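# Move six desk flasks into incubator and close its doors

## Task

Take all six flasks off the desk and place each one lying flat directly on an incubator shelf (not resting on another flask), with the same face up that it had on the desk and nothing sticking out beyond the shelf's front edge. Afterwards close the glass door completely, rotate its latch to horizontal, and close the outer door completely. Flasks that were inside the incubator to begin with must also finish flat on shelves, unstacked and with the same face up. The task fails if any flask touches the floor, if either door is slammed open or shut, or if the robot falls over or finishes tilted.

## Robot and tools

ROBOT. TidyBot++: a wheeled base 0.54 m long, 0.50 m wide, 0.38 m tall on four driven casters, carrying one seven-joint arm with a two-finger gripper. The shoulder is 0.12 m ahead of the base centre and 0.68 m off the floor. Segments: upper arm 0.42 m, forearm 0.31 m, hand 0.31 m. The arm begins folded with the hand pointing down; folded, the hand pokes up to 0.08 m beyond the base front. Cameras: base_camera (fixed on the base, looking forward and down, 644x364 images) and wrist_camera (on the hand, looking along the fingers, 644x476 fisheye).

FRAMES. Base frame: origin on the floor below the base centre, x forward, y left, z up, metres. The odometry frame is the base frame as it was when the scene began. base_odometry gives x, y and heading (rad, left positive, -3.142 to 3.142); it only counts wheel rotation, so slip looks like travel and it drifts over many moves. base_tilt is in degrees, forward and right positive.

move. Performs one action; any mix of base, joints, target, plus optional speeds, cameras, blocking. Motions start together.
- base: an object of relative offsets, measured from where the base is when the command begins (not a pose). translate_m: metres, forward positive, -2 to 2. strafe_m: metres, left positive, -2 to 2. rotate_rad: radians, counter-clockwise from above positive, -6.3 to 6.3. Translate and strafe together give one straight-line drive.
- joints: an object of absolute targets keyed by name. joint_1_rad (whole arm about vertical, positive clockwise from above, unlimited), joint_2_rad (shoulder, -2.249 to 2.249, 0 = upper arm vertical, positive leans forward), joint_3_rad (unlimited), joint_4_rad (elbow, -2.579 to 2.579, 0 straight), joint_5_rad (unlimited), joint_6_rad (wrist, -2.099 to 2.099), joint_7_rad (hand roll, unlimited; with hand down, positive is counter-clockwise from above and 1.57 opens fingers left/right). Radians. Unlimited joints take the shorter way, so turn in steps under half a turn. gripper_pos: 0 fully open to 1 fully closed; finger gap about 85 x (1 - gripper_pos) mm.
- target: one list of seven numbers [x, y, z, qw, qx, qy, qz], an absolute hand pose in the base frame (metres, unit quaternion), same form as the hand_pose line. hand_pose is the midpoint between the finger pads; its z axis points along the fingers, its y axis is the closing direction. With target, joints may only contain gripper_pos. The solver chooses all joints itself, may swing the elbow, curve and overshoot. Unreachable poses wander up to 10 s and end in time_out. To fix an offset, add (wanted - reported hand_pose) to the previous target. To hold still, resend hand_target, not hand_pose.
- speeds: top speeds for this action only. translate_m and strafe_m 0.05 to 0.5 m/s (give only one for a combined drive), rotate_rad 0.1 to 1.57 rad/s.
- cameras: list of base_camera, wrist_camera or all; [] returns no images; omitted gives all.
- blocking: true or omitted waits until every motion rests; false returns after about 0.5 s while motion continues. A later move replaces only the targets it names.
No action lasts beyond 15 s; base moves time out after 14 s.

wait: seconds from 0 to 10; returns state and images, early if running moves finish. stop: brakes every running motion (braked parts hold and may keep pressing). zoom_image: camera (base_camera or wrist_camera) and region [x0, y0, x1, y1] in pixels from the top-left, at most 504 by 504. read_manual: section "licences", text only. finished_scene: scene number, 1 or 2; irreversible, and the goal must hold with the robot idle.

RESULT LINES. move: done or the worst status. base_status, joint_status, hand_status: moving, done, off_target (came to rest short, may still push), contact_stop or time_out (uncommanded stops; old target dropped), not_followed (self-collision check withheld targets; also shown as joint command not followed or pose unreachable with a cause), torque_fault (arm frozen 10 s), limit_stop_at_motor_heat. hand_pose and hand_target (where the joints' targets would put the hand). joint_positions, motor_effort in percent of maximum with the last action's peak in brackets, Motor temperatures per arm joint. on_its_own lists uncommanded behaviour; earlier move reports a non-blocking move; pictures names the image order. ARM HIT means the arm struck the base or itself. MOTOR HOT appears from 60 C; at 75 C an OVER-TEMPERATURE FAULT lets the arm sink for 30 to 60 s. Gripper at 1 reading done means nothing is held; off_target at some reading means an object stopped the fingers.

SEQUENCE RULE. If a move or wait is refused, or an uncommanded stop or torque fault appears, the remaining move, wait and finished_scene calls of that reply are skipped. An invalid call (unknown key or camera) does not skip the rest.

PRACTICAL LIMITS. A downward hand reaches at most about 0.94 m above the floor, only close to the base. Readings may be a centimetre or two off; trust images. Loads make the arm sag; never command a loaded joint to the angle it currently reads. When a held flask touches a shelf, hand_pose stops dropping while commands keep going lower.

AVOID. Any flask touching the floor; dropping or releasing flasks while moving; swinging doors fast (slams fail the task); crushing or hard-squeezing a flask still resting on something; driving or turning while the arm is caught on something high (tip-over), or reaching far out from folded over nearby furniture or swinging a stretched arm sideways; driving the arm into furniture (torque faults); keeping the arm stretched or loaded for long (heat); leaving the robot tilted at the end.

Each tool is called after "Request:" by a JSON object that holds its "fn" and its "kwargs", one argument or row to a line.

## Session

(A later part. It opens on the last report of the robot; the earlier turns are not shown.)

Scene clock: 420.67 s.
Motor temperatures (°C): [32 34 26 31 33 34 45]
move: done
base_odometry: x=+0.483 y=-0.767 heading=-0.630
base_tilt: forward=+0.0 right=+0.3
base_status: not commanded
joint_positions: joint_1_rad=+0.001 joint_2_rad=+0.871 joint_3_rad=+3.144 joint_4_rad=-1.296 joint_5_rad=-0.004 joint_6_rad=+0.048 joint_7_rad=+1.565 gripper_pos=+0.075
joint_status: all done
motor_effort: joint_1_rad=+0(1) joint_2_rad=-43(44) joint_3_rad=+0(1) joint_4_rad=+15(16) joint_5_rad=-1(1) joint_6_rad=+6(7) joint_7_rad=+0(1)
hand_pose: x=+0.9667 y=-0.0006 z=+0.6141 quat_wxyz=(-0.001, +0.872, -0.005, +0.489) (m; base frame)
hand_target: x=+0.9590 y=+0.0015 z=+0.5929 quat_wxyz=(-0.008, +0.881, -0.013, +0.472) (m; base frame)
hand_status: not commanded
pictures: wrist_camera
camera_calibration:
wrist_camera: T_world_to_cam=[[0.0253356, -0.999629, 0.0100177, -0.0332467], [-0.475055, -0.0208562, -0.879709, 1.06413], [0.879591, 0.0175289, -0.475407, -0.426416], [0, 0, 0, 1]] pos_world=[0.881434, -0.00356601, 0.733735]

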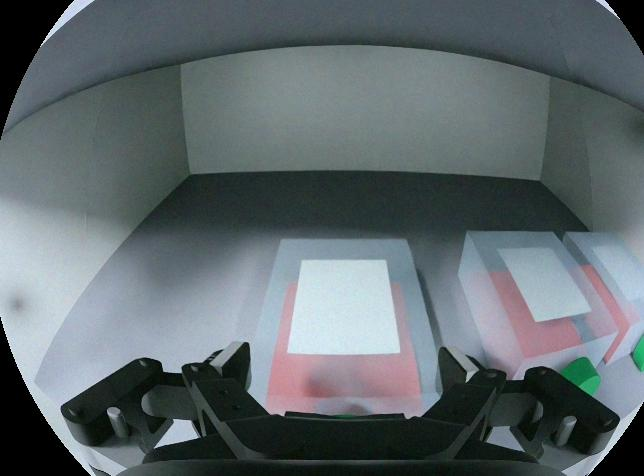

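Request:
{"fn": "move", "kwargs": {
  "joints": {"joint_2_rad": 0.868, "joint_6_rad": 0.168},
  "cameras": []
}}

Request:
{"fn": "move", "kwargs": {
  "joints": {"joint_2_rad": 0.88},
  "cameras": ["wrist_camera"]
}}

Scene clock: 421.57 s.
Motor temperatures (°C): [32 34 26 31 33 34 45]
move: done
base_odometry: x=+0.483 y=-0.767 heading=-0.630
base_tilt: forward=+0.2 right=+0.3
base_status: not commanded
joint_positions: joint_1_rad=+0.001 joint_2_rad=+0.872 joint_3_rad=+3.144 joint_4_rad=-1.302 joint_5_rad=-0.004 joint_6_rad=+0.137 joint_7_rad=+1.565 gripper_pos=+0.075
joint_status: all done
motor_effort: joint_1_rad=-1(1) joint_2_rad=-48(50) joint_3_rad=-1(1) joint_4_rad=+18(18) joint_5_rad=-1(1) joint_6_rad=+10(10) joint_7_rad=+0(1)
hand_pose: x=+0.9781 y=-0.0007 z=+0.6339 quat_wxyz=(-0.001, +0.851, -0.005, +0.525) (m; base frame)
hand_target: x=+0.9803 y=+0.0024 z=+0.6426 quat_wxyz=(-0.010, +0.844, -0.012, +0.536) (m; base frame)
hand_status: not commanded
pictures: none
No camera images: "cameras" was empty.

Scene clock: 422.23 s.
Motor temperatures (°C): [32 34 26 31 33 34 45]
move: done
base_odometry: x=+0.483 y=-0.767 heading=-0.630
base_tilt: forward=+0.1 right=+0.3
base_status: not commanded
joint_positions: joint_1_rad=+0.001 joint_2_rad=+0.883 joint_3_rad=+3.144 joint_4_rad=-1.302 joint_5_rad=-0.004 joint_6_rad=+0.137 joint_7_rad=+1.565 gripper_pos=+0.075
joint_status: all done
motor_effort: joint_1_rad=+0(1) joint_2_rad=-48(49) joint_3_rad=+0(1) joint_4_rad=+18(19) joint_5_rad=-1(1) joint_6_rad=+10(10) joint_7_rad=+0(1)
hand_pose: x=+0.9776 y=-0.0007 z=+0.6246 quat_wxyz=(-0.001, +0.854, -0.005, +0.520) (m; base frame)
hand_target: x=+0.9797 y=+0.0024 z=+0.6322 quat_wxyz=(-0.010, +0.847, -0.012, +0.531) (m; base frame)
hand_status: not commanded
pictures: wrist_camera
camera_calibration:
wrist_camera: T_world_to_cam=[[0.0243725, -0.99963, 0.0121003, -0.0340384], [-0.411335, -0.0210593, -0.911241, 1.036], [0.911158, 0.0172319, -0.411696, -0.501593], [0, 0, 0, 1]] pos_world=[0.884002, -0.00356503, 0.737952]

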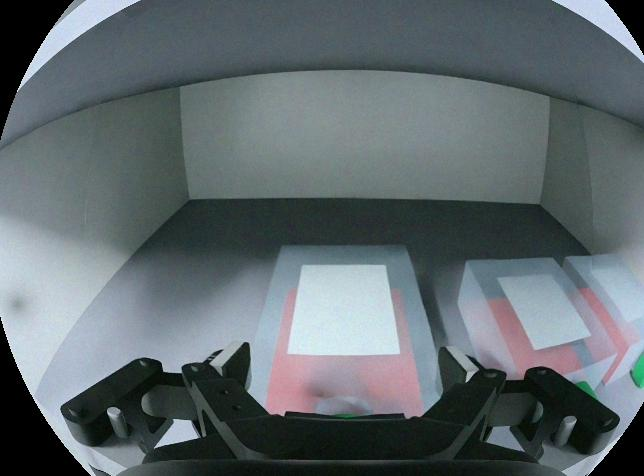

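Request:
{"fn": "move", "kwargs": {
  "joints": {"joint_6_rad": 0.06},
  "cameras": []
}}

Scene clock: 422.93 s.
Motor temperatures (°C): [32 34 26 31 33 34 45]
move: done
base_odometry: x=+0.483 y=-0.767 heading=-0.630
base_tilt: forward=+0.1 right=+0.3
base_status: not commanded
joint_positions: joint_1_rad=+0.001 joint_2_rad=+0.879 joint_3_rad=+3.144 joint_4_rad=-1.299 joint_5_rad=-0.004 joint_6_rad=+0.082 joint_7_rad=+1.565 gripper_pos=+0.075
joint_status: all done
motor_effort: joint_1_rad=+0(1) joint_2_rad=-46(48) joint_3_rad=-1(1) joint_4_rad=+17(18) joint_5_rad=-1(1) joint_6_rad=+8(10) joint_7_rad=-1(1)
hand_pose: x=+0.9704 y=-0.0006 z=+0.6145 quat_wxyz=(-0.001, +0.866, -0.005, +0.499) (m; base frame)
hand_target: x=+0.9635 y=+0.0017 z=+0.6028 quat_wxyz=(-0.008, +0.874, -0.013, +0.485) (m; base frame)
hand_status: not commanded
pictures: none
No camera images: "cameras" was empty.

Request:
{"fn": "move", "kwargs": {
  "joints": {"gripper_pos": 0.04},
  "cameras": ["wrist_camera"]
}}

Request:
{"fn": "move", "kwargs": {
  "joints": {"gripper_pos": 0.0},
  "cameras": []
}}

Request:
{"fn": "move", "kwargs": {
  "base": {"translate_m": -0.11},
  "speeds": {"translate_m": 0.2},
  "cameras": ["wrist_camera"]
}}

Scene clock: 423.83 s.
Motor temperatures (°C): [32 34 26 31 33 34 45]
move: done
base_odometry: x=+0.483 y=-0.767 heading=-0.630
base_tilt: forward=+0.1 right=+0.3
base_status: not commanded
joint_positions: joint_1_rad=+0.001 joint_2_rad=+0.879 joint_3_rad=+3.144 joint_4_rad=-1.299 joint_5_rad=-0.004 joint_6_rad=+0.082 joint_7_rad=+1.565 gripper_pos=+0.039
joint_status: all done
motor_effort: joint_1_rad=-1(1) joint_2_rad=-47(47) joint_3_rad=-1(1) joint_4_rad=+17(17) joint_5_rad=+0(1) joint_6_rad=+8(8) joint_7_rad=+0(1)
hand_pose: x=+0.9704 y=-0.0006 z=+0.6143 quat_wxyz=(-0.001, +0.867, -0.005, +0.499) (m; base frame)
hand_target: x=+0.9635 y=+0.0017 z=+0.6028 quat_wxyz=(-0.008, +0.874, -0.013, +0.485) (m; base frame)
hand_status: not commanded
pictures: wrist_camera
camera_calibration:
wrist_camera: T_world_to_cam=[[0.025061, -0.999628, 0.0107222, -0.0335287], [-0.455057, -0.020957, -0.890216, 1.05317], [0.89011, 0.0174305, -0.455413, -0.452043], [0, 0, 0, 1]] pos_world=[0.882461, -0.00356558, 0.732042]

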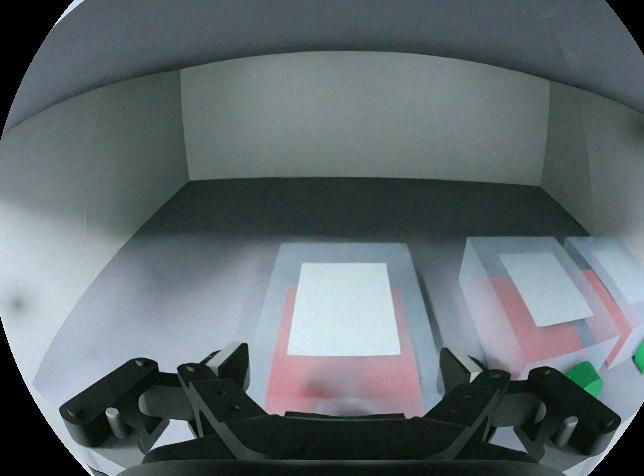

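Scene clock: 424.27 s.
Motor temperatures (°C): [32 34 26 31 33 34 45]
move: done
base_odometry: x=+0.483 y=-0.767 heading=-0.630
base_tilt: forward=+0.1 right=+0.4
base_status: not commanded
joint_positions: joint_1_rad=+0.001 joint_2_rad=+0.879 joint_3_rad=+3.144 joint_4_rad=-1.299 joint_5_rad=-0.004 joint_6_rad=+0.082 joint_7_rad=+1.565 gripper_pos=+0.000
joint_status: all done
motor_effort: joint_1_rad=+0(1) joint_2_rad=-46(47) joint_3_rad=-1(1) joint_4_rad=+17(18) joint_5_rad=-1(1) joint_6_rad=+9(9) joint_7_rad=+0(1)
hand_pose: x=+0.9704 y=-0.0006 z=+0.6143 quat_wxyz=(-0.001, +0.867, -0.005, +0.499) (m; base frame)
hand_target: x=+0.9635 y=+0.0017 z=+0.6028 quat_wxyz=(-0.008, +0.874, -0.013, +0.485) (m; base frame)
hand_status: not commanded
pictures: none
No camera images: "cameras" was empty.

Scene clock: 425.50 s.
Motor temperatures (°C): [32 34 26 31 33 34 45]
move: done
base_odometry: x=+0.394 y=-0.702 heading=-0.630
base_tilt: forward=+0.0 right=+0.2
base_status: done
joint_positions: joint_1_rad=+0.002 joint_2_rad=+0.882 joint_3_rad=+3.144 joint_4_rad=-1.300 joint_5_rad=-0.004 joint_6_rad=+0.082 joint_7_rad=+1.565 gripper_pos=+0.000
joint_status: not commanded
motor_effort: joint_1_rad=-1(3) joint_2_rad=-47(50) joint_3_rad=-1(2) joint_4_rad=+17(19) joint_5_rad=+0(1) joint_6_rad=+8(9) joint_7_rad=+0(1)
hand_pose: x=+0.9700 y=-0.0015 z=+0.6115 quat_wxyz=(-0.001, +0.867, -0.005, +0.497) (m; base frame)
hand_target: x=+0.9635 y=+0.0017 z=+0.6028 quat_wxyz=(-0.008, +0.874, -0.013, +0.485) (m; base frame)
hand_status: not commanded
pictures: wrist_camera
camera_calibration:
wrist_camera: T_world_to_cam=[[0.0240711, -0.999654, 0.0106109, -0.0333441], [-0.458307, -0.0204675, -0.888558, 1.05246], [0.888468, 0.0165255, -0.458641, -0.449332], [0, 0, 0, 1]] pos_world=[0.882368, -0.00436593, 0.729441]

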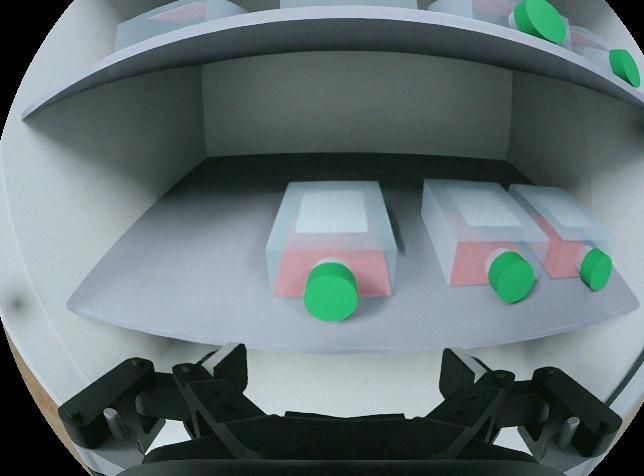

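Request:
{"fn": "move", "kwargs": {
  "base": {"translate_m": -0.2},
  "speeds": {"translate_m": 0.35},
  "cameras": ["wrist_camera"]
}}

Request:
{"fn": "move", "kwargs": {
  "base": {"translate_m": -1.486, "strafe_m": 1.155, "rotate_rad": 1.575},
  "speeds": {"rotate_rad": 0.7},
  "joints": {"joint_2_rad": 0.3, "joint_4_rad": -0.795, "joint_6_rad": -1.037, "gripper_pos": 1.0},
  "cameras": ["wrist_camera", "base_camera"]
}}

Scene clock: 430.17 s.
Motor temperatures (°C): [32 34 26 31 33 34 45]
move: done
base_odometry: x=+0.232 y=-0.584 heading=-0.630
base_tilt: forward=+0.1 right=+0.3
base_status: done
joint_positions: joint_1_rad=+0.002 joint_2_rad=+0.884 joint_3_rad=+3.144 joint_4_rad=-1.302 joint_5_rad=-0.004 joint_6_rad=+0.082 joint_7_rad=+1.565 gripper_pos=+0.000
joint_status: not commanded
motor_effort: joint_1_rad=+0(2) joint_2_rad=-47(49) joint_3_rad=-1(1) joint_4_rad=+17(18) joint_5_rad=+0(1) joint_6_rad=+9(9) joint_7_rad=+0(1)
hand_pose: x=+0.9694 y=-0.0015 z=+0.6094 quat_wxyz=(-0.001, +0.868, -0.005, +0.496) (m; base frame)
hand_target: x=+0.9635 y=+0.0017 z=+0.6028 quat_wxyz=(-0.008, +0.874, -0.013, +0.485) (m; base frame)
hand_status: not commanded
pictures: wrist_camera
camera_calibration:
wrist_camera: T_world_to_cam=[[0.0241031, -0.999654, 0.0105381, -0.0332956], [-0.461007, -0.0204678, -0.88716, 1.05213], [0.887069, 0.0165251, -0.461341, -0.44679], [0, 0, 0, 1]] pos_world=[0.882178, -0.00436592, 0.727641]

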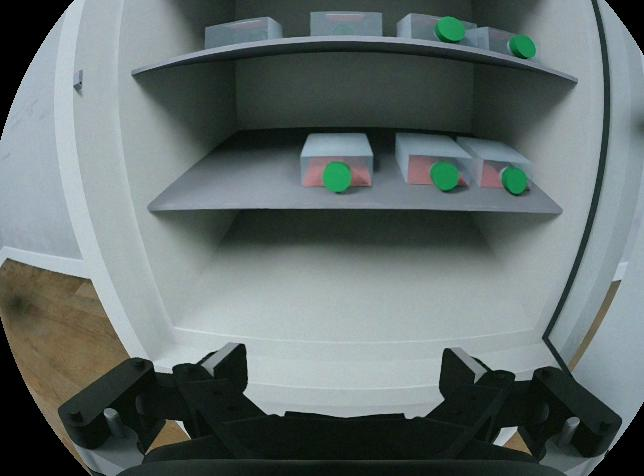

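Scene clock: 435.27 s.
Motor temperatures (°C): [32 34 26 31 33 34 45]
move: done
base_odometry: x=-0.287 y=+1.225 heading=+0.945
base_tilt: forward=+0.0 right=+0.4
base_status: done
joint_positions: joint_1_rad=-0.001 joint_2_rad=+0.308 joint_3_rad=+3.145 joint_4_rad=-0.798 joint_5_rad=-0.004 joint_6_rad=-0.966 joint_7_rad=+1.565 gripper_pos=+0.999
joint_status: all done
motor_effort: joint_1_rad=+1(10) joint_2_rad=-31(54) joint_3_rad=+0(5) joint_4_rad=+19(21) joint_5_rad=-1(1) joint_6_rad=+9(10) joint_7_rad=+0(1)
hand_pose: x=+0.8008 y=+0.0009 z=+1.0742 quat_wxyz=(-0.002, +0.860, -0.003, +0.510) (m; base frame)
hand_target: x=+0.7863 y=-0.0040 z=+1.0621 quat_wxyz=(-0.002, +0.875, -0.022, +0.484) (m; base frame)
hand_status: not commanded
pictures: base_camera, wrist_camera
camera_calibration:
wrist_camera: T_world_to_cam=[[0.0279191, -0.999553, 0.01069, -0.0349029], [-0.432662, -0.0217241, -0.901295, 1.37931], [0.901124, 0.0205382, -0.433075, -0.124447], [0, 0, 0, 1]] pos_world=[0.709893, -0.00236712, 1.18965]

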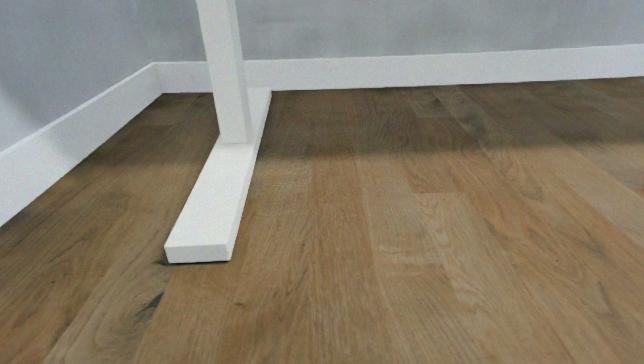

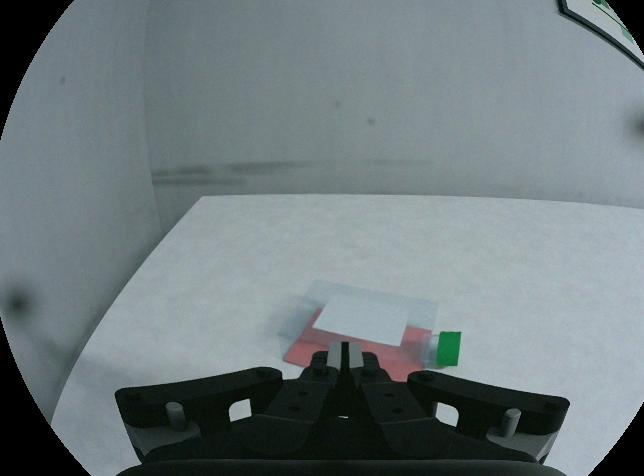

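Request:
{"fn": "move", "kwargs": {
  "base": {"strafe_m": 0.037},
  "speeds": {"strafe_m": 0.1},
  "joints": {"joint_2_rad": 0.302, "joint_4_rad": -1.089, "joint_6_rad": -0.622},
  "cameras": ["wrist_camera"]
}}

Request:
{"fn": "move", "kwargs": {
  "base": {"translate_m": 0.115},
  "speeds": {"translate_m": 0.12},
  "cameras": ["wrist_camera"]
}}

Scene clock: 437.83 s.
Motor temperatures (°C): [32 34 26 31 33 34 45]
move: done
base_odometry: x=-0.317 y=+1.247 heading=+0.945
base_tilt: forward=+0.1 right=+0.2
base_status: done
joint_positions: joint_1_rad=-0.001 joint_2_rad=+0.309 joint_3_rad=+3.145 joint_4_rad=-1.072 joint_5_rad=-0.004 joint_6_rad=-0.694 joint_7_rad=+1.565 gripper_pos=+0.999
joint_status: all done
motor_effort: joint_1_rad=-1(3) joint_2_rad=-31(34) joint_3_rad=+0(2) joint_4_rad=+20(21) joint_5_rad=-1(1) joint_6_rad=+8(10) joint_7_rad=+0(1)
hand_pose: x=+0.8281 y=+0.0009 z=+0.9921 quat_wxyz=(-0.002, +0.861, -0.004, +0.509) (m; base frame)
hand_target: x=+0.8348 y=-0.0023 z=+1.0065 quat_wxyz=(-0.004, +0.845, -0.018, +0.535) (m; base frame)
hand_status: not commanded
pictures: wrist_camera
camera_calibration:
wrist_camera: T_world_to_cam=[[0.0275463, -0.999568, 0.0102586, -0.0340504], [-0.435014, -0.0212268, -0.900173, 1.31807], [0.900002, 0.0203338, -0.435411, -0.181426], [0, 0, 0, 1]] pos_world=[0.737599, -0.00236837, 1.10784]

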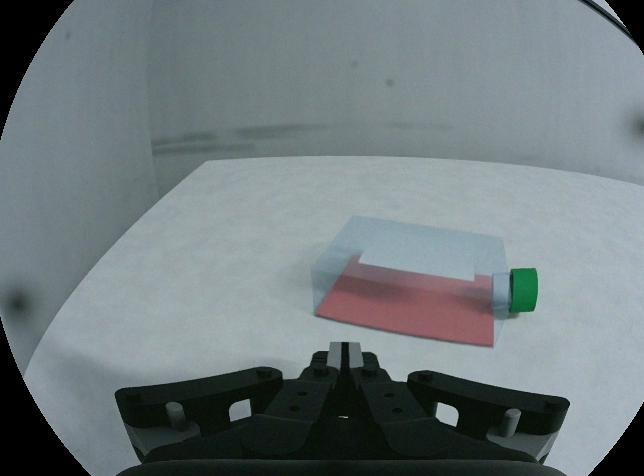

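Scene clock: 439.33 s.
Motor temperatures (°C): [32 34 26 31 33 34 45]
move: done
base_odometry: x=-0.250 y=+1.341 heading=+0.945
base_tilt: forward=+0.0 right=+0.4
base_status: done
joint_positions: joint_1_rad=-0.001 joint_2_rad=+0.310 joint_3_rad=+3.145 joint_4_rad=-1.072 joint_5_rad=-0.004 joint_6_rad=-0.690 joint_7_rad=+1.565 gripper_pos=+0.999
joint_status: not commanded
motor_effort: joint_1_rad=+0(2) joint_2_rad=-32(35) joint_3_rad=+0(1) joint_4_rad=+20(21) joint_5_rad=+0(1) joint_6_rad=+9(9) joint_7_rad=+0(1)
hand_pose: x=+0.8291 y=+0.0009 z=+0.9920 quat_wxyz=(-0.002, +0.860, -0.004, +0.510) (m; base frame)
hand_target: x=+0.8348 y=-0.0023 z=+1.0065 quat_wxyz=(-0.004, +0.845, -0.018, +0.535) (m; base frame)
hand_status: not commanded
pictures: wrist_camera
camera_calibration:
wrist_camera: T_world_to_cam=[[0.0275201, -0.999568, 0.0103222, -0.0341137], [-0.432879, -0.0212245, -0.901202, 1.31753], [0.901032, 0.0203329, -0.433276, -0.185257], [0, 0, 0, 1]] pos_world=[0.738192, -0.00236837, 1.10744]

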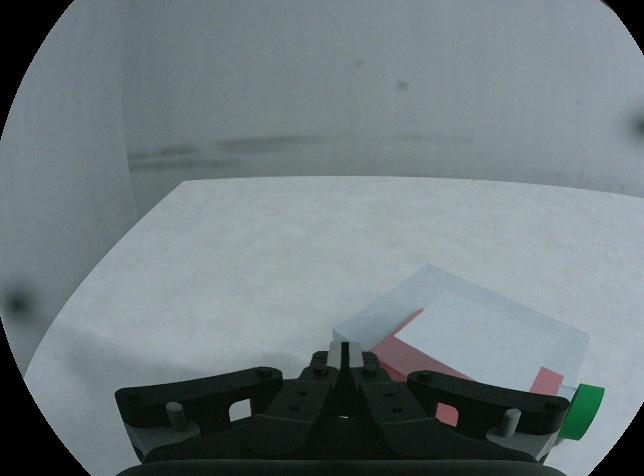

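Request:
{"fn": "move", "kwargs": {
  "base": {"translate_m": -0.06},
  "speeds": {"translate_m": 0.2},
  "joints": {"joint_2_rad": 0.3, "joint_4_rad": -0.795, "joint_6_rad": -1.037},
  "cameras": []
}}

Request:
{"fn": "move", "kwargs": {
  "base": {"translate_m": 0.3053, "strafe_m": -0.7094, "rotate_rad": 0.824},
  "speeds": {"translate_m": 0.35, "rotate_rad": 0.6},
  "joints": {"gripper_pos": 0.0},
  "cameras": ["wrist_camera"]
}}

Request:
{"fn": "zoom_image", "kwargs": {
  "camera": "wrist_camera",
  "region": [224, 250, 464, 430]
}}

Scene clock: 441.57 s.
Motor temperatures (°C): [32 34 26 31 33 34 45]
move: done
base_odometry: x=-0.285 y=+1.292 heading=+0.945
base_tilt: forward=+0.1 right=+0.3
base_status: done
joint_positions: joint_1_rad=-0.001 joint_2_rad=+0.301 joint_3_rad=+3.145 joint_4_rad=-0.805 joint_5_rad=-0.004 joint_6_rad=-0.964 joint_7_rad=+1.565 gripper_pos=+0.999
joint_status: all done
motor_effort: joint_1_rad=+0(2) joint_2_rad=-30(37) joint_3_rad=+0(1) joint_4_rad=+18(22) joint_5_rad=+0(1) joint_6_rad=+9(10) joint_7_rad=+0(2)
hand_pose: x=+0.7982 y=+0.0013 z=+1.0754 quat_wxyz=(-0.002, +0.860, -0.003, +0.510) (m; base frame)
hand_target: x=+0.7863 y=-0.0040 z=+1.0621 quat_wxyz=(-0.002, +0.875, -0.022, +0.484) (m; base frame)
hand_status: not commanded
pictures: none
No camera images: "cameras" was empty.

Scene clock: 444.77 s.
Motor temperatures (°C): [32 34 26 31 33 34 45]
move: done
base_odometry: x=+0.469 y=+1.124 heading=+1.770
base_tilt: forward=+0.1 right=+0.4
base_status: done
joint_positions: joint_1_rad=-0.001 joint_2_rad=+0.302 joint_3_rad=+3.144 joint_4_rad=-0.805 joint_5_rad=-0.003 joint_6_rad=-0.966 joint_7_rad=+1.565 gripper_pos=+0.000
joint_status: all done
motor_effort: joint_1_rad=+0(4) joint_2_rad=-30(32) joint_3_rad=+0(3) joint_4_rad=+19(19) joint_5_rad=+0(1) joint_6_rad=+9(9) joint_7_rad=+0(2)
hand_pose: x=+0.7980 y=+0.0014 z=+1.0745 quat_wxyz=(-0.002, +0.861, -0.003, +0.509) (m; base frame)
hand_target: x=+0.7863 y=-0.0040 z=+1.0621 quat_wxyz=(-0.002, +0.875, -0.022, +0.484) (m; base frame)
hand_status: not commanded
pictures: wrist_camera
camera_calibration:
wrist_camera: T_world_to_cam=[[0.0289178, -0.999528, 0.0103909, -0.034786], [-0.433765, -0.0219136, -0.900759, 1.3787], [0.900562, 0.0215408, -0.434194, -0.120215], [0, 0, 0, 1]] pos_world=[0.707301, -0.00196778, 1.19004]

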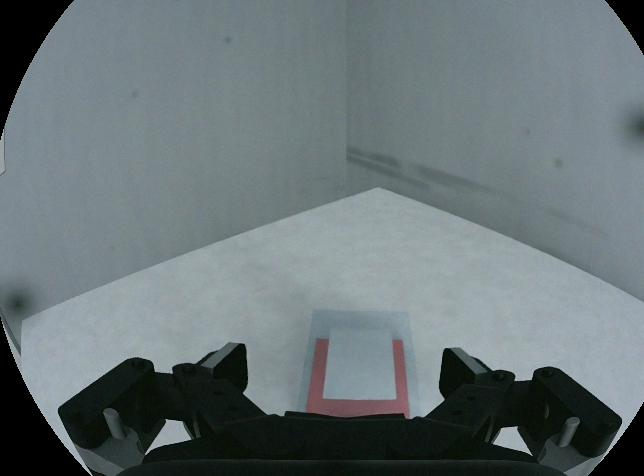

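Scaled by 2.100.

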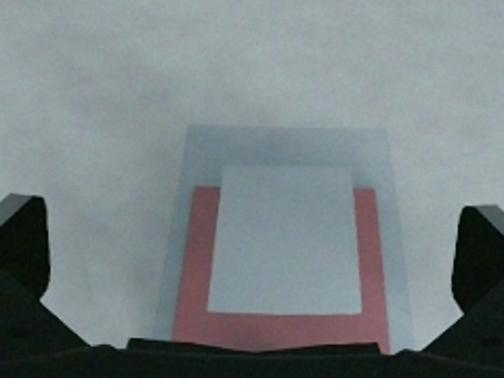

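Request:
{"fn": "move", "kwargs": {
  "base": {"strafe_m": 0.011, "rotate_rad": -0.026},
  "speeds": {"strafe_m": 0.08, "rotate_rad": 0.15},
  "joints": {"joint_2_rad": 0.301, "joint_4_rad": -0.957, "joint_6_rad": -0.755},
  "cameras": ["wrist_camera"]
}}

Request:
{"fn": "zoom_image", "kwargs": {
  "camera": "wrist_camera",
  "region": [224, 250, 464, 430]
}}

Scene clock: 446.47 s.
Motor temperatures (°C): [32 34 26 31 33 34 45]
move: done
base_odometry: x=+0.458 y=+1.122 heading=+1.744
base_tilt: forward=+0.1 right=+0.3
base_status: done
joint_positions: joint_1_rad=+0.000 joint_2_rad=+0.306 joint_3_rad=+3.144 joint_4_rad=-0.942 joint_5_rad=-0.003 joint_6_rad=-0.824 joint_7_rad=+1.565 gripper_pos=+0.000
joint_status: all done
motor_effort: joint_1_rad=+0(4) joint_2_rad=-32(33) joint_3_rad=+0(2) joint_4_rad=+19(21) joint_5_rad=+0(1) joint_6_rad=+9(10) joint_7_rad=+1(1)
hand_pose: x=+0.8169 y=+0.0010 z=+1.0334 quat_wxyz=(-0.002, +0.860, -0.003, +0.510) (m; base frame)
hand_target: x=+0.8242 y=-0.0029 z=+1.0472 quat_wxyz=(-0.004, +0.845, -0.019, +0.535) (m; base frame)
hand_status: not commanded
pictures: wrist_camera
camera_calibration:
wrist_camera: T_world_to_cam=[[0.0280543, -0.999553, 0.0102892, -0.0344563], [-0.432583, -0.0214194, -0.90134, 1.34959], [0.901158, 0.0208356, -0.43299, -0.156706], [0, 0, 0, 1]] pos_world=[0.725993, -0.0022684, 1.14894]

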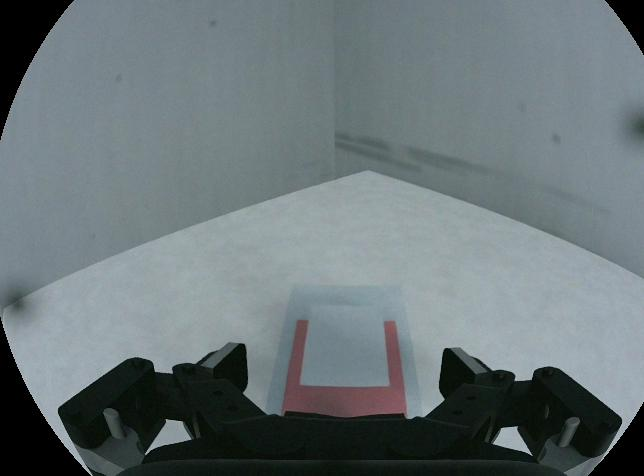

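Scaled by 2.100.

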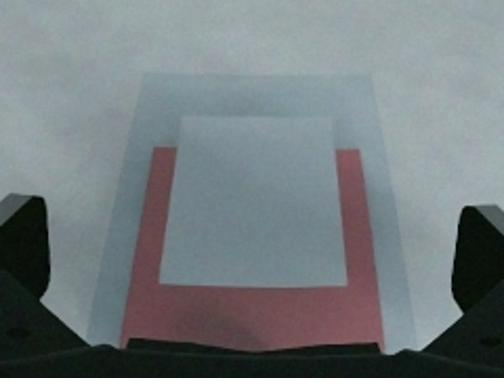

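Request:
{"fn": "move", "kwargs": {
  "joints": {"joint_2_rad": 0.302, "joint_4_rad": -1.089, "joint_6_rad": -0.622},
  "cameras": ["wrist_camera"]
}}

Request:
{"fn": "move", "kwargs": {
  "joints": {"gripper_pos": 0.2},
  "cameras": []
}}

Request:
{"fn": "move", "kwargs": {
  "joints": {"joint_2_rad": 0.24, "joint_4_rad": -1.085, "joint_6_rad": -0.82, "gripper_pos": 0.25},
  "cameras": ["wrist_camera"]
}}

Scene clock: 448.07 s.
Motor temperatures (°C): [32 34 26 31 33 34 45]
move: done
base_odometry: x=+0.458 y=+1.122 heading=+1.744
base_tilt: forward=+0.2 right=+0.3
base_status: not commanded
joint_positions: joint_1_rad=+0.000 joint_2_rad=+0.308 joint_3_rad=+3.144 joint_4_rad=-1.074 joint_5_rad=-0.003 joint_6_rad=-0.694 joint_7_rad=+1.565 gripper_pos=+0.000
joint_status: all done
motor_effort: joint_1_rad=-1(1) joint_2_rad=-32(34) joint_3_rad=+0(1) joint_4_rad=+20(22) joint_5_rad=-1(1) joint_6_rad=+9(9) joint_7_rad=+1(1)
hand_pose: x=+0.8279 y=+0.0009 z=+0.9908 quat_wxyz=(-0.002, +0.862, -0.004, +0.508) (m; base frame)
hand_target: x=+0.8348 y=-0.0023 z=+1.0065 quat_wxyz=(-0.004, +0.845, -0.018, +0.535) (m; base frame)
hand_status: not commanded
pictures: wrist_camera
camera_calibration:
wrist_camera: T_world_to_cam=[[0.0277036, -0.999566, 0.0100161, -0.0339865], [-0.437105, -0.0211247, -0.899162, 1.31741], [0.898984, 0.020532, -0.437501, -0.178889], [0, 0, 0, 1]] pos_world=[0.737608, -0.00246892, 1.10664]

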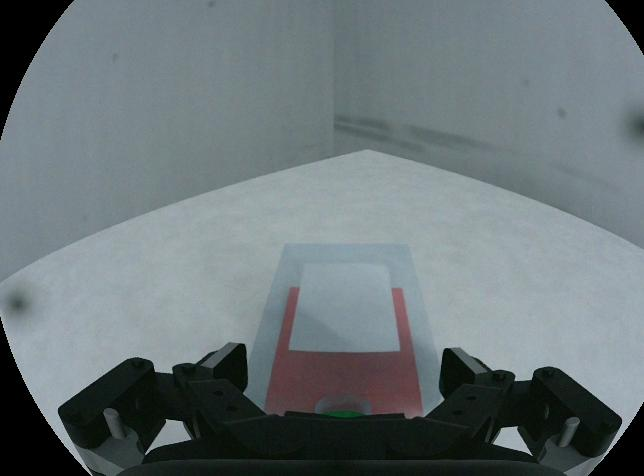

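Scene clock: 448.70 s.
Motor temperatures (°C): [32 34 26 31 33 34 45]
move: off_target
base_odometry: x=+0.458 y=+1.122 heading=+1.744
base_tilt: forward=+0.1 right=+0.3
base_status: not commanded
joint_positions: joint_1_rad=+0.000 joint_2_rad=+0.308 joint_3_rad=+3.144 joint_4_rad=-1.074 joint_5_rad=-0.003 joint_6_rad=-0.691 joint_7_rad=+1.565 gripper_pos=+0.082
joint_status: gripper_pos off_target (ended at +0.082, target +0.200)
motor_effort: joint_1_rad=+0(1) joint_2_rad=-32(33) joint_3_rad=+0(0) joint_4_rad=+20(21) joint_5_rad=-1(1) joint_6_rad=+9(9) joint_7_rad=+0(1)
hand_pose: x=+0.8282 y=+0.0009 z=+0.9919 quat_wxyz=(-0.002, +0.861, -0.004, +0.509) (m; base frame)
hand_target: x=+0.8348 y=-0.0023 z=+1.0065 quat_wxyz=(-0.004, +0.845, -0.018, +0.535) (m; base frame)
hand_status: not commanded
pictures: none
No camera images: "cameras" was empty.

Scene clock: 449.60 s.
Motor temperatures (°C): [32 34 26 31 33 34 45]
move: off_target
base_odometry: x=+0.458 y=+1.122 heading=+1.744
base_tilt: forward=+0.0 right=+0.4
base_status: not commanded
joint_positions: joint_1_rad=+0.000 joint_2_rad=+0.249 joint_3_rad=+3.144 joint_4_rad=-1.075 joint_5_rad=-0.003 joint_6_rad=-0.781 joint_7_rad=+1.565 gripper_pos=+0.082
joint_status: gripper_pos off_target (ended at +0.082, target +0.250); the others done
motor_effort: joint_1_rad=-1(1) joint_2_rad=-30(36) joint_3_rad=+0(1) joint_4_rad=+20(21) joint_5_rad=+0(1) joint_6_rad=+9(10) joint_7_rad=+0(1)
hand_pose: x=+0.7957 y=+0.0009 z=+1.0079 quat_wxyz=(-0.002, +0.869, -0.004, +0.495) (m; base frame)
hand_target: x=+0.7853 y=-0.0032 z=+0.9980 quat_wxyz=(-0.002, +0.878, -0.020, +0.478) (m; base frame)
hand_status: not commanded
pictures: wrist_camera
camera_calibration:
wrist_camera: T_world_to_cam=[[0.0281512, -0.999562, 0.00913554, -0.0326085], [-0.462266, -0.0211211, -0.88649, 1.32604], [0.886294, 0.0207327, -0.462658, -0.10696], [0, 0, 0, 1]] pos_world=[0.7087, -0.00236917, 1.12633]

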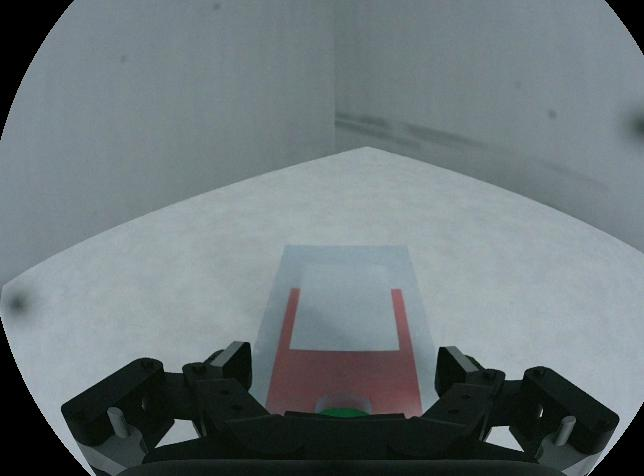

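Request:
{"fn": "move", "kwargs": {
  "joints": {"joint_2_rad": 0.28, "joint_4_rad": -0.82, "joint_6_rad": -1.04},
  "cameras": []
}}

Request:
{"fn": "move", "kwargs": {
  "base": {"translate_m": -1.5246, "strafe_m": 0.4362, "rotate_rad": -2.372},
  "speeds": {"translate_m": 0.4, "rotate_rad": 0.55},
  "cameras": ["wrist_camera"]
}}

Request:
{"fn": "zoom_image", "kwargs": {
  "camera": "wrist_camera",
  "region": [190, 90, 560, 350]
}}

Scene clock: 451.73 s.
Motor temperatures (°C): [32 34 26 31 33 34 45]
move: done
base_odometry: x=+0.458 y=+1.122 heading=+1.744
base_tilt: forward=+0.1 right=+0.4
base_status: not commanded
joint_positions: joint_1_rad=+0.000 joint_2_rad=+0.278 joint_3_rad=+3.144 joint_4_rad=-0.833 joint_5_rad=-0.003 joint_6_rad=-0.972 joint_7_rad=+1.565 gripper_pos=+0.082
joint_status: all done
motor_effort: joint_1_rad=+0(1) joint_2_rad=-31(33) joint_3_rad=-1(1) joint_4_rad=+20(22) joint_5_rad=+0(1) joint_6_rad=+9(10) joint_7_rad=+0(1)
hand_pose: x=+0.7878 y=+0.0012 z=+1.0733 quat_wxyz=(-0.002, +0.863, -0.003, +0.505) (m; base frame)
hand_target: x=+0.7776 y=-0.0040 z=+1.0610 quat_wxyz=(-0.002, +0.877, -0.022, +0.480) (m; base frame)
hand_status: not commanded
pictures: none
No camera images: "cameras" was empty.

Scene clock: 457.00 s.
Motor temperatures (°C): [32 34 26 31 33 34 45]
move: done
base_odometry: x=+0.292 y=-0.456 heading=-0.629
base_tilt: forward=+0.1 right=+0.4
base_status: done
joint_positions: joint_1_rad=+0.003 joint_2_rad=+0.295 joint_3_rad=+3.144 joint_4_rad=-0.833 joint_5_rad=-0.003 joint_6_rad=-0.974 joint_7_rad=+1.565 gripper_pos=+0.082
joint_status: not commanded
motor_effort: joint_1_rad=-1(6) joint_2_rad=-31(35) joint_3_rad=+0(4) joint_4_rad=+19(20) joint_5_rad=-1(2) joint_6_rad=+9(10) joint_7_rad=+0(1)
hand_pose: x=+0.7938 y=-0.0011 z=+1.0618 quat_wxyz=(-0.001, +0.868, -0.005, +0.497) (m; base frame)
hand_target: x=+0.7776 y=-0.0040 z=+1.0610 quat_wxyz=(-0.002, +0.877, -0.022, +0.480) (m; base frame)
hand_status: not commanded
pictures: wrist_camera
camera_calibration:
wrist_camera: T_world_to_cam=[[0.0254404, -0.999631, 0.00952738, -0.0333796], [-0.459077, -0.0201484, -0.888168, 1.37218], [0.888032, 0.0182215, -0.45942, -0.085122], [0, 0, 0, 1]] pos_world=[0.706377, -0.00416899, 1.17994]

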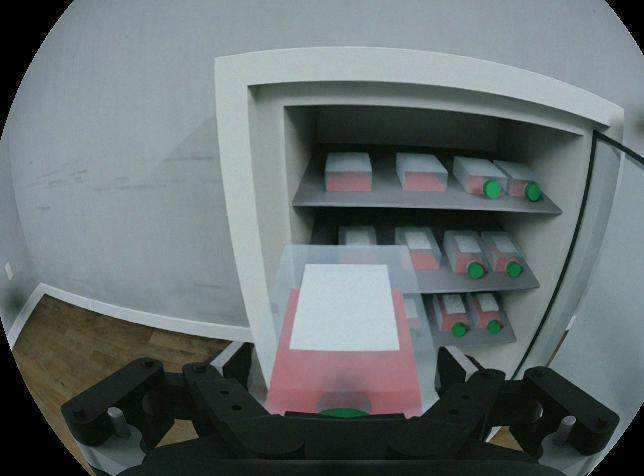

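Scaled by 1.362.

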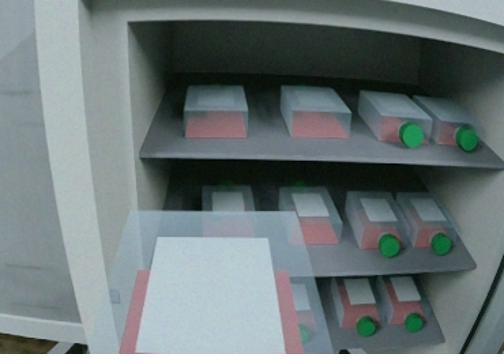

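Request:
{"fn": "move", "kwargs": {
  "base": {"translate_m": 0.1, "strafe_m": -0.019, "rotate_rad": 0.014},
  "speeds": {"translate_m": 0.15},
  "joints": {"joint_2_rad": 0.806, "joint_4_rad": -1.274, "joint_6_rad": 0.067},
  "cameras": ["wrist_camera"]
}}

Request:
{"fn": "zoom_image", "kwargs": {
  "camera": "wrist_camera",
  "region": [170, 90, 540, 350]
}}

Scene clock: 459.57 s.
Motor temperatures (°C): [32 34 26 31 33 34 45]
move: done
base_odometry: x=+0.361 y=-0.530 heading=-0.615
base_tilt: forward=+0.1 right=+0.3
base_status: done
joint_positions: joint_1_rad=-0.002 joint_2_rad=+0.820 joint_3_rad=+3.143 joint_4_rad=-1.268 joint_5_rad=-0.003 joint_6_rad=-0.011 joint_7_rad=+1.565 gripper_pos=+0.082
joint_status: all done
motor_effort: joint_1_rad=+0(4) joint_2_rad=-48(54) joint_3_rad=+0(3) joint_4_rad=+19(23) joint_5_rad=+0(1) joint_6_rad=+9(11) joint_7_rad=+0(1)
hand_pose: x=+0.9687 y=+0.0020 z=+0.6564 quat_wxyz=(-0.002, +0.867, -0.003, +0.498) (m; base frame)
hand_target: x=+0.9784 y=+0.0017 z=+0.6867 quat_wxyz=(-0.009, +0.845, -0.013, +0.535) (m; base frame)
hand_status: not commanded
pictures: wrist_camera
camera_calibration:
wrist_camera: T_world_to_cam=[[0.0284329, -0.999544, 0.0101329, -0.0341638], [-0.457399, -0.0220232, -0.888989, 1.09136], [0.888807, 0.0206418, -0.457816, -0.428582], [0, 0, 0, 1]] pos_world=[0.881083, -0.00126635, 0.77434]

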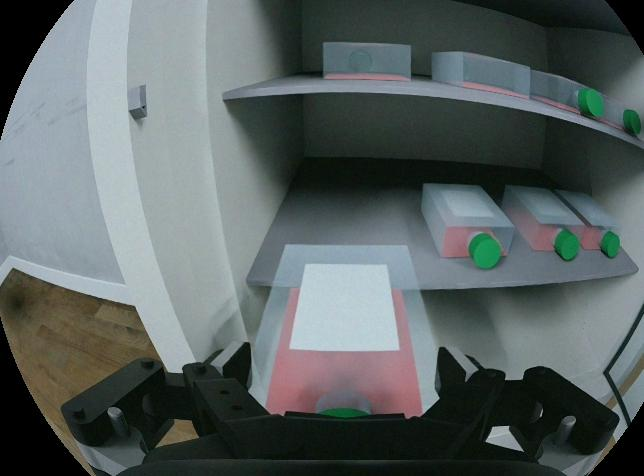

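Scaled by 1.362.

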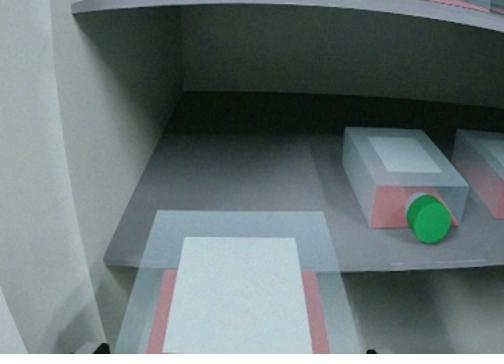

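Request:
{"fn": "move", "kwargs": {
  "base": {"translate_m": 0.24, "strafe_m": -0.004},
  "speeds": {"translate_m": 0.15},
  "joints": {"joint_2_rad": 0.836, "joint_4_rad": -1.288, "joint_6_rad": 0.128},
  "cameras": ["wrist_camera"]
}}

Request:
{"fn": "move", "kwargs": {
  "joints": {"joint_2_rad": 0.866, "joint_4_rad": -1.309, "joint_6_rad": 0.165},
  "cameras": ["wrist_camera"]
}}

Scene clock: 462.77 s.
Motor temperatures (°C): [32 34 26 31 33 34 45]
move: done
base_odometry: x=+0.555 y=-0.672 heading=-0.615
base_tilt: forward=+0.1 right=+0.4
base_status: done
joint_positions: joint_1_rad=-0.002 joint_2_rad=+0.846 joint_3_rad=+3.143 joint_4_rad=-1.279 joint_5_rad=-0.003 joint_6_rad=+0.058 joint_7_rad=+1.565 gripper_pos=+0.082
joint_status: all done
motor_effort: joint_1_rad=+0(2) joint_2_rad=-48(50) joint_3_rad=-1(1) joint_4_rad=+19(20) joint_5_rad=-1(1) joint_6_rad=+9(10) joint_7_rad=+0(2)
hand_pose: x=+0.9753 y=+0.0020 z=+0.6478 quat_wxyz=(-0.002, +0.859, -0.003, +0.512) (m; base frame)
hand_target: x=+0.9822 y=+0.0021 z=+0.6703 quat_wxyz=(-0.009, +0.840, -0.012, +0.542) (m; base frame)
hand_status: not commanded
pictures: wrist_camera
camera_calibration:
wrist_camera: T_world_to_cam=[[0.0280314, -0.999544, 0.0112109, -0.0345871], [-0.427363, -0.0221222, -0.90381, 1.067], [0.903646, 0.020544, -0.427788, -0.472208], [0, 0, 0, 1]] pos_world=[0.883674, -0.00126593, 0.762748]

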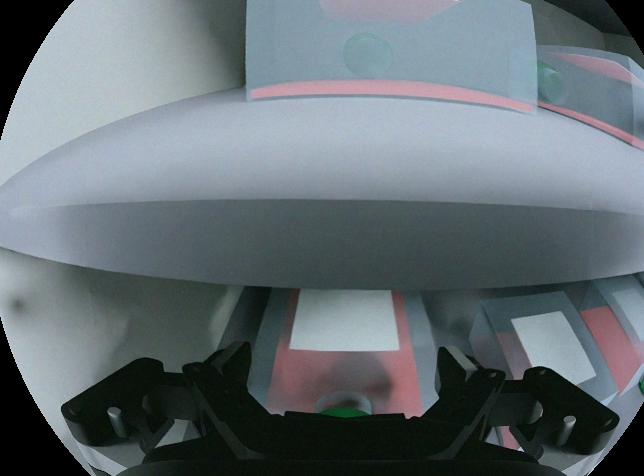

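Scene clock: 463.60 s.
Motor temperatures (°C): [32 34 26 31 33 34 45]
move: done
base_odometry: x=+0.555 y=-0.672 heading=-0.615
base_tilt: forward=+0.1 right=+0.4
base_status: not commanded
joint_positions: joint_1_rad=-0.002 joint_2_rad=+0.875 joint_3_rad=+3.143 joint_4_rad=-1.296 joint_5_rad=-0.003 joint_6_rad=+0.096 joint_7_rad=+1.565 gripper_pos=+0.082
joint_status: all done
motor_effort: joint_1_rad=-1(1) joint_2_rad=-48(50) joint_3_rad=-1(1) joint_4_rad=+18(20) joint_5_rad=-1(1) joint_6_rad=+9(10) joint_7_rad=+0(1)
hand_pose: x=+0.9739 y=+0.0019 z=+0.6233 quat_wxyz=(-0.002, +0.861, -0.003, +0.508) (m; base frame)
hand_target: x=+0.9800 y=+0.0023 z=+0.6434 quat_wxyz=(-0.010, +0.844, -0.012, +0.536) (m; base frame)
hand_status: not commanded
pictures: wrist_camera
camera_calibration:
wrist_camera: T_world_to_cam=[[0.0279543, -0.999548, 0.0110434, -0.0341227], [-0.435677, -0.0221262, -0.899831, 1.04996], [0.899669, 0.0203428, -0.436099, -0.472404], [0, 0, 0, 1]] pos_world=[0.883404, -0.00126567, 0.739146]

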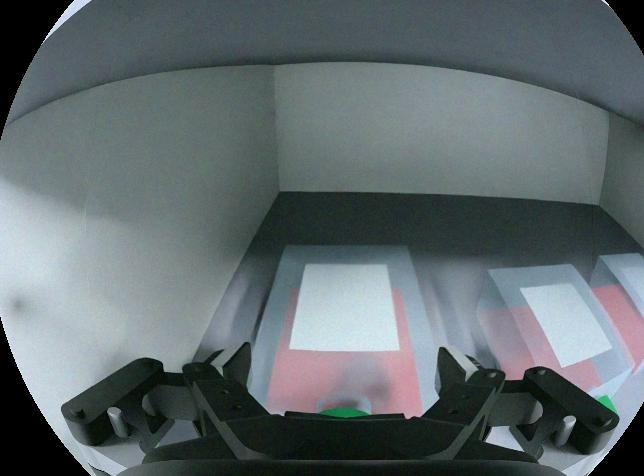

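Request:
{"fn": "move", "kwargs": {
  "joints": {"joint_2_rad": 0.876},
  "cameras": []
}}

Request:
{"fn": "move", "kwargs": {
  "joints": {"joint_2_rad": 0.886},
  "cameras": ["wrist_camera"]
}}

Scene clock: 464.23 s.
Motor temperatures (°C): [32 34 26 31 33 34 45]
move: done
base_odometry: x=+0.555 y=-0.672 heading=-0.615
base_tilt: forward=+0.0 right=+0.4
base_status: not commanded
joint_positions: joint_1_rad=-0.002 joint_2_rad=+0.880 joint_3_rad=+3.143 joint_4_rad=-1.296 joint_5_rad=-0.003 joint_6_rad=+0.096 joint_7_rad=+1.565 gripper_pos=+0.082
joint_status: all done
motor_effort: joint_1_rad=-1(1) joint_2_rad=-48(49) joint_3_rad=-1(1) joint_4_rad=+18(19) joint_5_rad=+0(1) joint_6_rad=+9(10) joint_7_rad=+0(1)
hand_pose: x=+0.9735 y=+0.0019 z=+0.6188 quat_wxyz=(-0.002, +0.862, -0.003, +0.506) (m; base frame)
hand_target: x=+0.9795 y=+0.0023 z=+0.6348 quat_wxyz=(-0.010, +0.847, -0.012, +0.532) (m; base frame)
hand_status: not commanded
pictures: none
No camera images: "cameras" was empty.

Scene clock: 464.77 s.
Motor temperatures (°C): [32 34 26 31 33 34 45]
move: done
base_odometry: x=+0.555 y=-0.672 heading=-0.615
base_tilt: forward=+0.1 right=+0.3
base_status: not commanded
joint_positions: joint_1_rad=-0.002 joint_2_rad=+0.885 joint_3_rad=+3.143 joint_4_rad=-1.296 joint_5_rad=-0.003 joint_6_rad=+0.098 joint_7_rad=+1.565 gripper_pos=+0.082
joint_status: all done
motor_effort: joint_1_rad=+0(1) joint_2_rad=-48(49) joint_3_rad=-1(1) joint_4_rad=+18(18) joint_5_rad=-1(1) joint_6_rad=+9(9) joint_7_rad=+0(1)
hand_pose: x=+0.9736 y=+0.0019 z=+0.6157 quat_wxyz=(-0.002, +0.863, -0.003, +0.505) (m; base frame)
hand_target: x=+0.9790 y=+0.0023 z=+0.6262 quat_wxyz=(-0.010, +0.849, -0.012, +0.528) (m; base frame)
hand_status: not commanded
pictures: wrist_camera
camera_calibration:
wrist_camera: T_world_to_cam=[[0.0280847, -0.999546, 0.0109161, -0.0340819], [-0.442624, -0.0222266, -0.896432, 1.04754], [0.896267, 0.0203443, -0.443047, -0.467836], [0, 0, 0, 1]] pos_world=[0.883929, -0.00126537, 0.732145]

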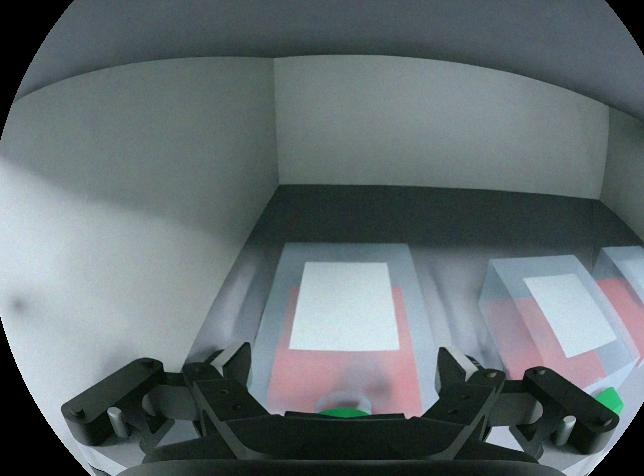

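Request:
{"fn": "move", "kwargs": {
  "joints": {"joint_2_rad": 0.895},
  "cameras": []
}}

Scene clock: 465.33 s.
Motor temperatures (°C): [32 34 26 31 33 34 45]
move: done
base_odometry: x=+0.555 y=-0.672 heading=-0.615
base_tilt: forward=+0.0 right=+0.3
base_status: not commanded
joint_positions: joint_1_rad=-0.002 joint_2_rad=+0.886 joint_3_rad=+3.143 joint_4_rad=-1.296 joint_5_rad=-0.003 joint_6_rad=+0.100 joint_7_rad=+1.565 gripper_pos=+0.082
joint_status: all done
motor_effort: joint_1_rad=-1(1) joint_2_rad=-46(47) joint_3_rad=+0(1) joint_4_rad=+17(18) joint_5_rad=-1(1) joint_6_rad=+8(9) joint_7_rad=+0(1)
hand_pose: x=+0.9738 y=+0.0019 z=+0.6153 quat_wxyz=(-0.002, +0.863, -0.003, +0.505) (m; base frame)
hand_target: x=+0.9785 y=+0.0023 z=+0.6185 quat_wxyz=(-0.010, +0.852, -0.012, +0.524) (m; base frame)
hand_status: not commanded
pictures: none
No camera images: "cameras" was empty.

Request:
{"fn": "move", "kwargs": {
  "joints": {"joint_2_rad": 0.887, "gripper_pos": 0.0},
  "cameras": []
}}

Request:
{"fn": "move", "kwargs": {
  "base": {"translate_m": -0.11},
  "speeds": {"translate_m": 0.2},
  "cameras": ["wrist_camera"]
}}

Scene clock: 466.13 s.
Motor temperatures (°C): [32 34 26 31 33 34 45]
move: done
base_odometry: x=+0.555 y=-0.672 heading=-0.615
base_tilt: forward=+0.1 right=+0.4
base_status: not commanded
joint_positions: joint_1_rad=-0.002 joint_2_rad=+0.888 joint_3_rad=+3.143 joint_4_rad=-1.296 joint_5_rad=-0.003 joint_6_rad=+0.100 joint_7_rad=+1.565 gripper_pos=+0.000
joint_status: all done
motor_effort: joint_1_rad=+0(1) joint_2_rad=-47(48) joint_3_rad=-1(1) joint_4_rad=+17(18) joint_5_rad=+0(1) joint_6_rad=+8(9) joint_7_rad=+0(1)
hand_pose: x=+0.9736 y=+0.0019 z=+0.6131 quat_wxyz=(-0.002, +0.864, -0.003, +0.504) (m; base frame)
hand_target: x=+0.9790 y=+0.0023 z=+0.6254 quat_wxyz=(-0.010, +0.850, -0.012, +0.527) (m; base frame)
hand_status: not commanded
pictures: none
No camera images: "cameras" was empty.

Scene clock: 467.37 s.
Motor temperatures (°C): [32 34 26 31 33 34 45]
move: done
base_odometry: x=+0.465 y=-0.609 heading=-0.615
base_tilt: forward=+0.1 right=+0.3
base_status: done
joint_positions: joint_1_rad=-0.002 joint_2_rad=+0.891 joint_3_rad=+3.143 joint_4_rad=-1.297 joint_5_rad=-0.003 joint_6_rad=+0.101 joint_7_rad=+1.565 gripper_pos=+0.000
joint_status: not commanded
motor_effort: joint_1_rad=-1(3) joint_2_rad=-47(51) joint_3_rad=-1(2) joint_4_rad=+17(19) joint_5_rad=-1(1) joint_6_rad=+8(9) joint_7_rad=-1(1)
hand_pose: x=+0.9733 y=+0.0019 z=+0.6108 quat_wxyz=(-0.002, +0.864, -0.003, +0.503) (m; base frame)
hand_target: x=+0.9790 y=+0.0023 z=+0.6254 quat_wxyz=(-0.010, +0.850, -0.012, +0.527) (m; base frame)
hand_status: not commanded
pictures: wrist_camera
camera_calibration:
wrist_camera: T_world_to_cam=[[0.0280834, -0.999548, 0.0107055, -0.0339846], [-0.446431, -0.0221239, -0.894544, 1.04559], [0.894377, 0.0203426, -0.446851, -0.46558], [0, 0, 0, 1]] pos_world=[0.884142, -0.00136568, 0.727644]

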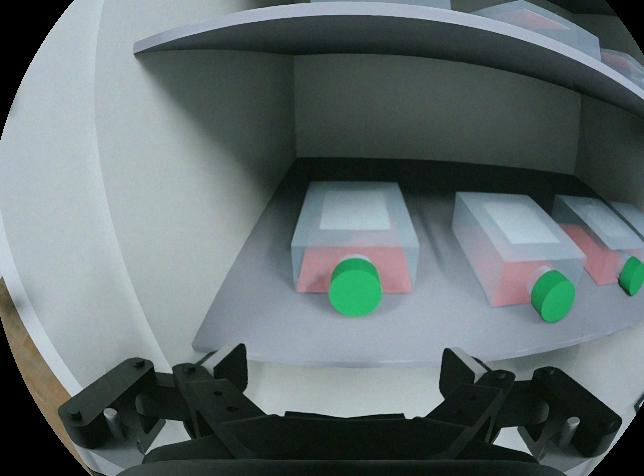

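Request:
{"fn": "move", "kwargs": {
  "base": {"translate_m": -0.17},
  "speeds": {"translate_m": 0.35},
  "cameras": ["wrist_camera"]
}}

Request:
{"fn": "move", "kwargs": {
  "base": {"translate_m": -0.27, "strafe_m": -0.47},
  "speeds": {"translate_m": 0.4},
  "joints": {"joint_2_rad": 0.076, "joint_4_rad": -2.103, "joint_6_rad": 0.55},
  "cameras": ["wrist_camera", "base_camera"]
}}

Scene clock: 471.47 s.
Motor temperatures (°C): [32 34 26 31 33 34 45]
move: done
base_odometry: x=+0.326 y=-0.511 heading=-0.615
base_tilt: forward=+0.1 right=+0.3
base_status: done
joint_positions: joint_1_rad=-0.002 joint_2_rad=+0.891 joint_3_rad=+3.143 joint_4_rad=-1.300 joint_5_rad=-0.003 joint_6_rad=+0.101 joint_7_rad=+1.565 gripper_pos=+0.000
joint_status: not commanded
motor_effort: joint_1_rad=-1(2) joint_2_rad=-47(49) joint_3_rad=+0(1) joint_4_rad=+17(18) joint_5_rad=-1(1) joint_6_rad=+9(9) joint_7_rad=+1(1)
hand_pose: x=+0.9725 y=+0.0019 z=+0.6091 quat_wxyz=(-0.002, +0.865, -0.003, +0.502) (m; base frame)
hand_target: x=+0.9790 y=+0.0023 z=+0.6254 quat_wxyz=(-0.010, +0.850, -0.012, +0.527) (m; base frame)
hand_status: not commanded
pictures: wrist_camera
camera_calibration:
wrist_camera: T_world_to_cam=[[0.0281124, -0.999548, 0.0106318, -0.0339279], [-0.44883, -0.0221256, -0.893343, 1.04536], [0.893175, 0.0203421, -0.449249, -0.462963], [0, 0, 0, 1]] pos_world=[0.883651, -0.00136567, 0.726243]

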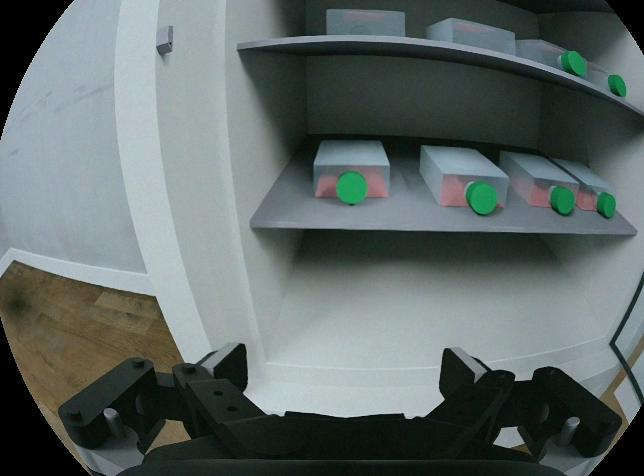

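Scene clock: 473.90 s.
Motor temperatures (°C): [32 34 26 31 33 34 45]
move: done
base_odometry: x=-0.166 y=-0.739 heading=-0.615
base_tilt: forward=+0.1 right=+0.4
base_status: done
joint_positions: joint_1_rad=-0.002 joint_2_rad=+0.083 joint_3_rad=+3.143 joint_4_rad=-2.086 joint_5_rad=-0.003 joint_6_rad=+0.478 joint_7_rad=+1.565 gripper_pos=+0.000
joint_status: all done
motor_effort: joint_1_rad=+0(4) joint_2_rad=-22(51) joint_3_rad=+0(1) joint_4_rad=+18(20) joint_5_rad=-1(1) joint_6_rad=+9(11) joint_7_rad=+0(1)
hand_pose: x=+0.7227 y=+0.0014 z=+0.8873 quat_wxyz=(-0.003, +0.748, -0.003, +0.664) (m; base frame)
hand_target: x=+0.7197 y=+0.0046 z=+0.9036 quat_wxyz=(-0.015, +0.727, -0.009, +0.686) (m; base frame)
hand_status: not commanded
pictures: base_camera, wrist_camera
camera_calibration:
wrist_camera: T_world_to_cam=[[0.0212022, -0.999576, 0.019973, -0.0335754], [-0.0659288, -0.0213318, -0.997596, 0.997487], [0.997599, 0.0198344, -0.0663531, -0.530165], [0, 0, 0, 1]] pos_world=[0.595367, -0.00176743, 0.960582]

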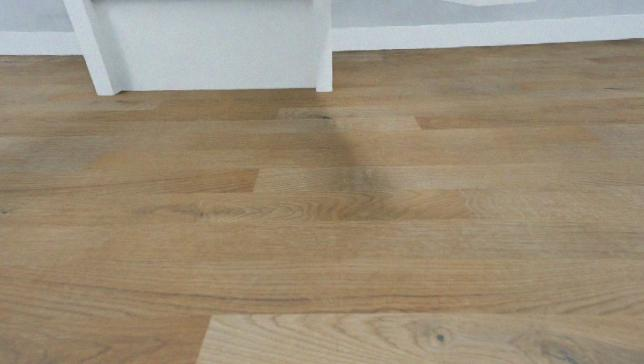

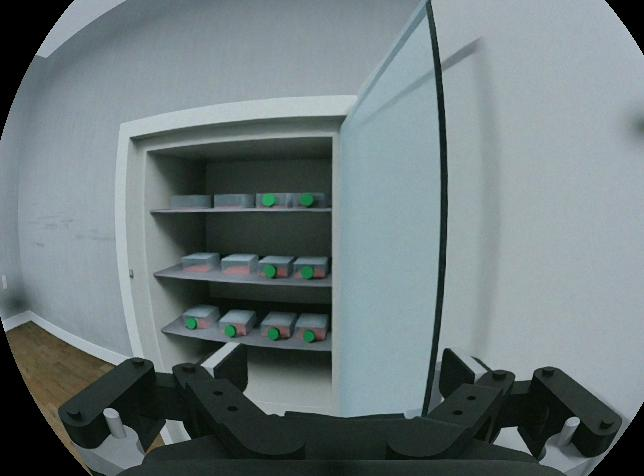

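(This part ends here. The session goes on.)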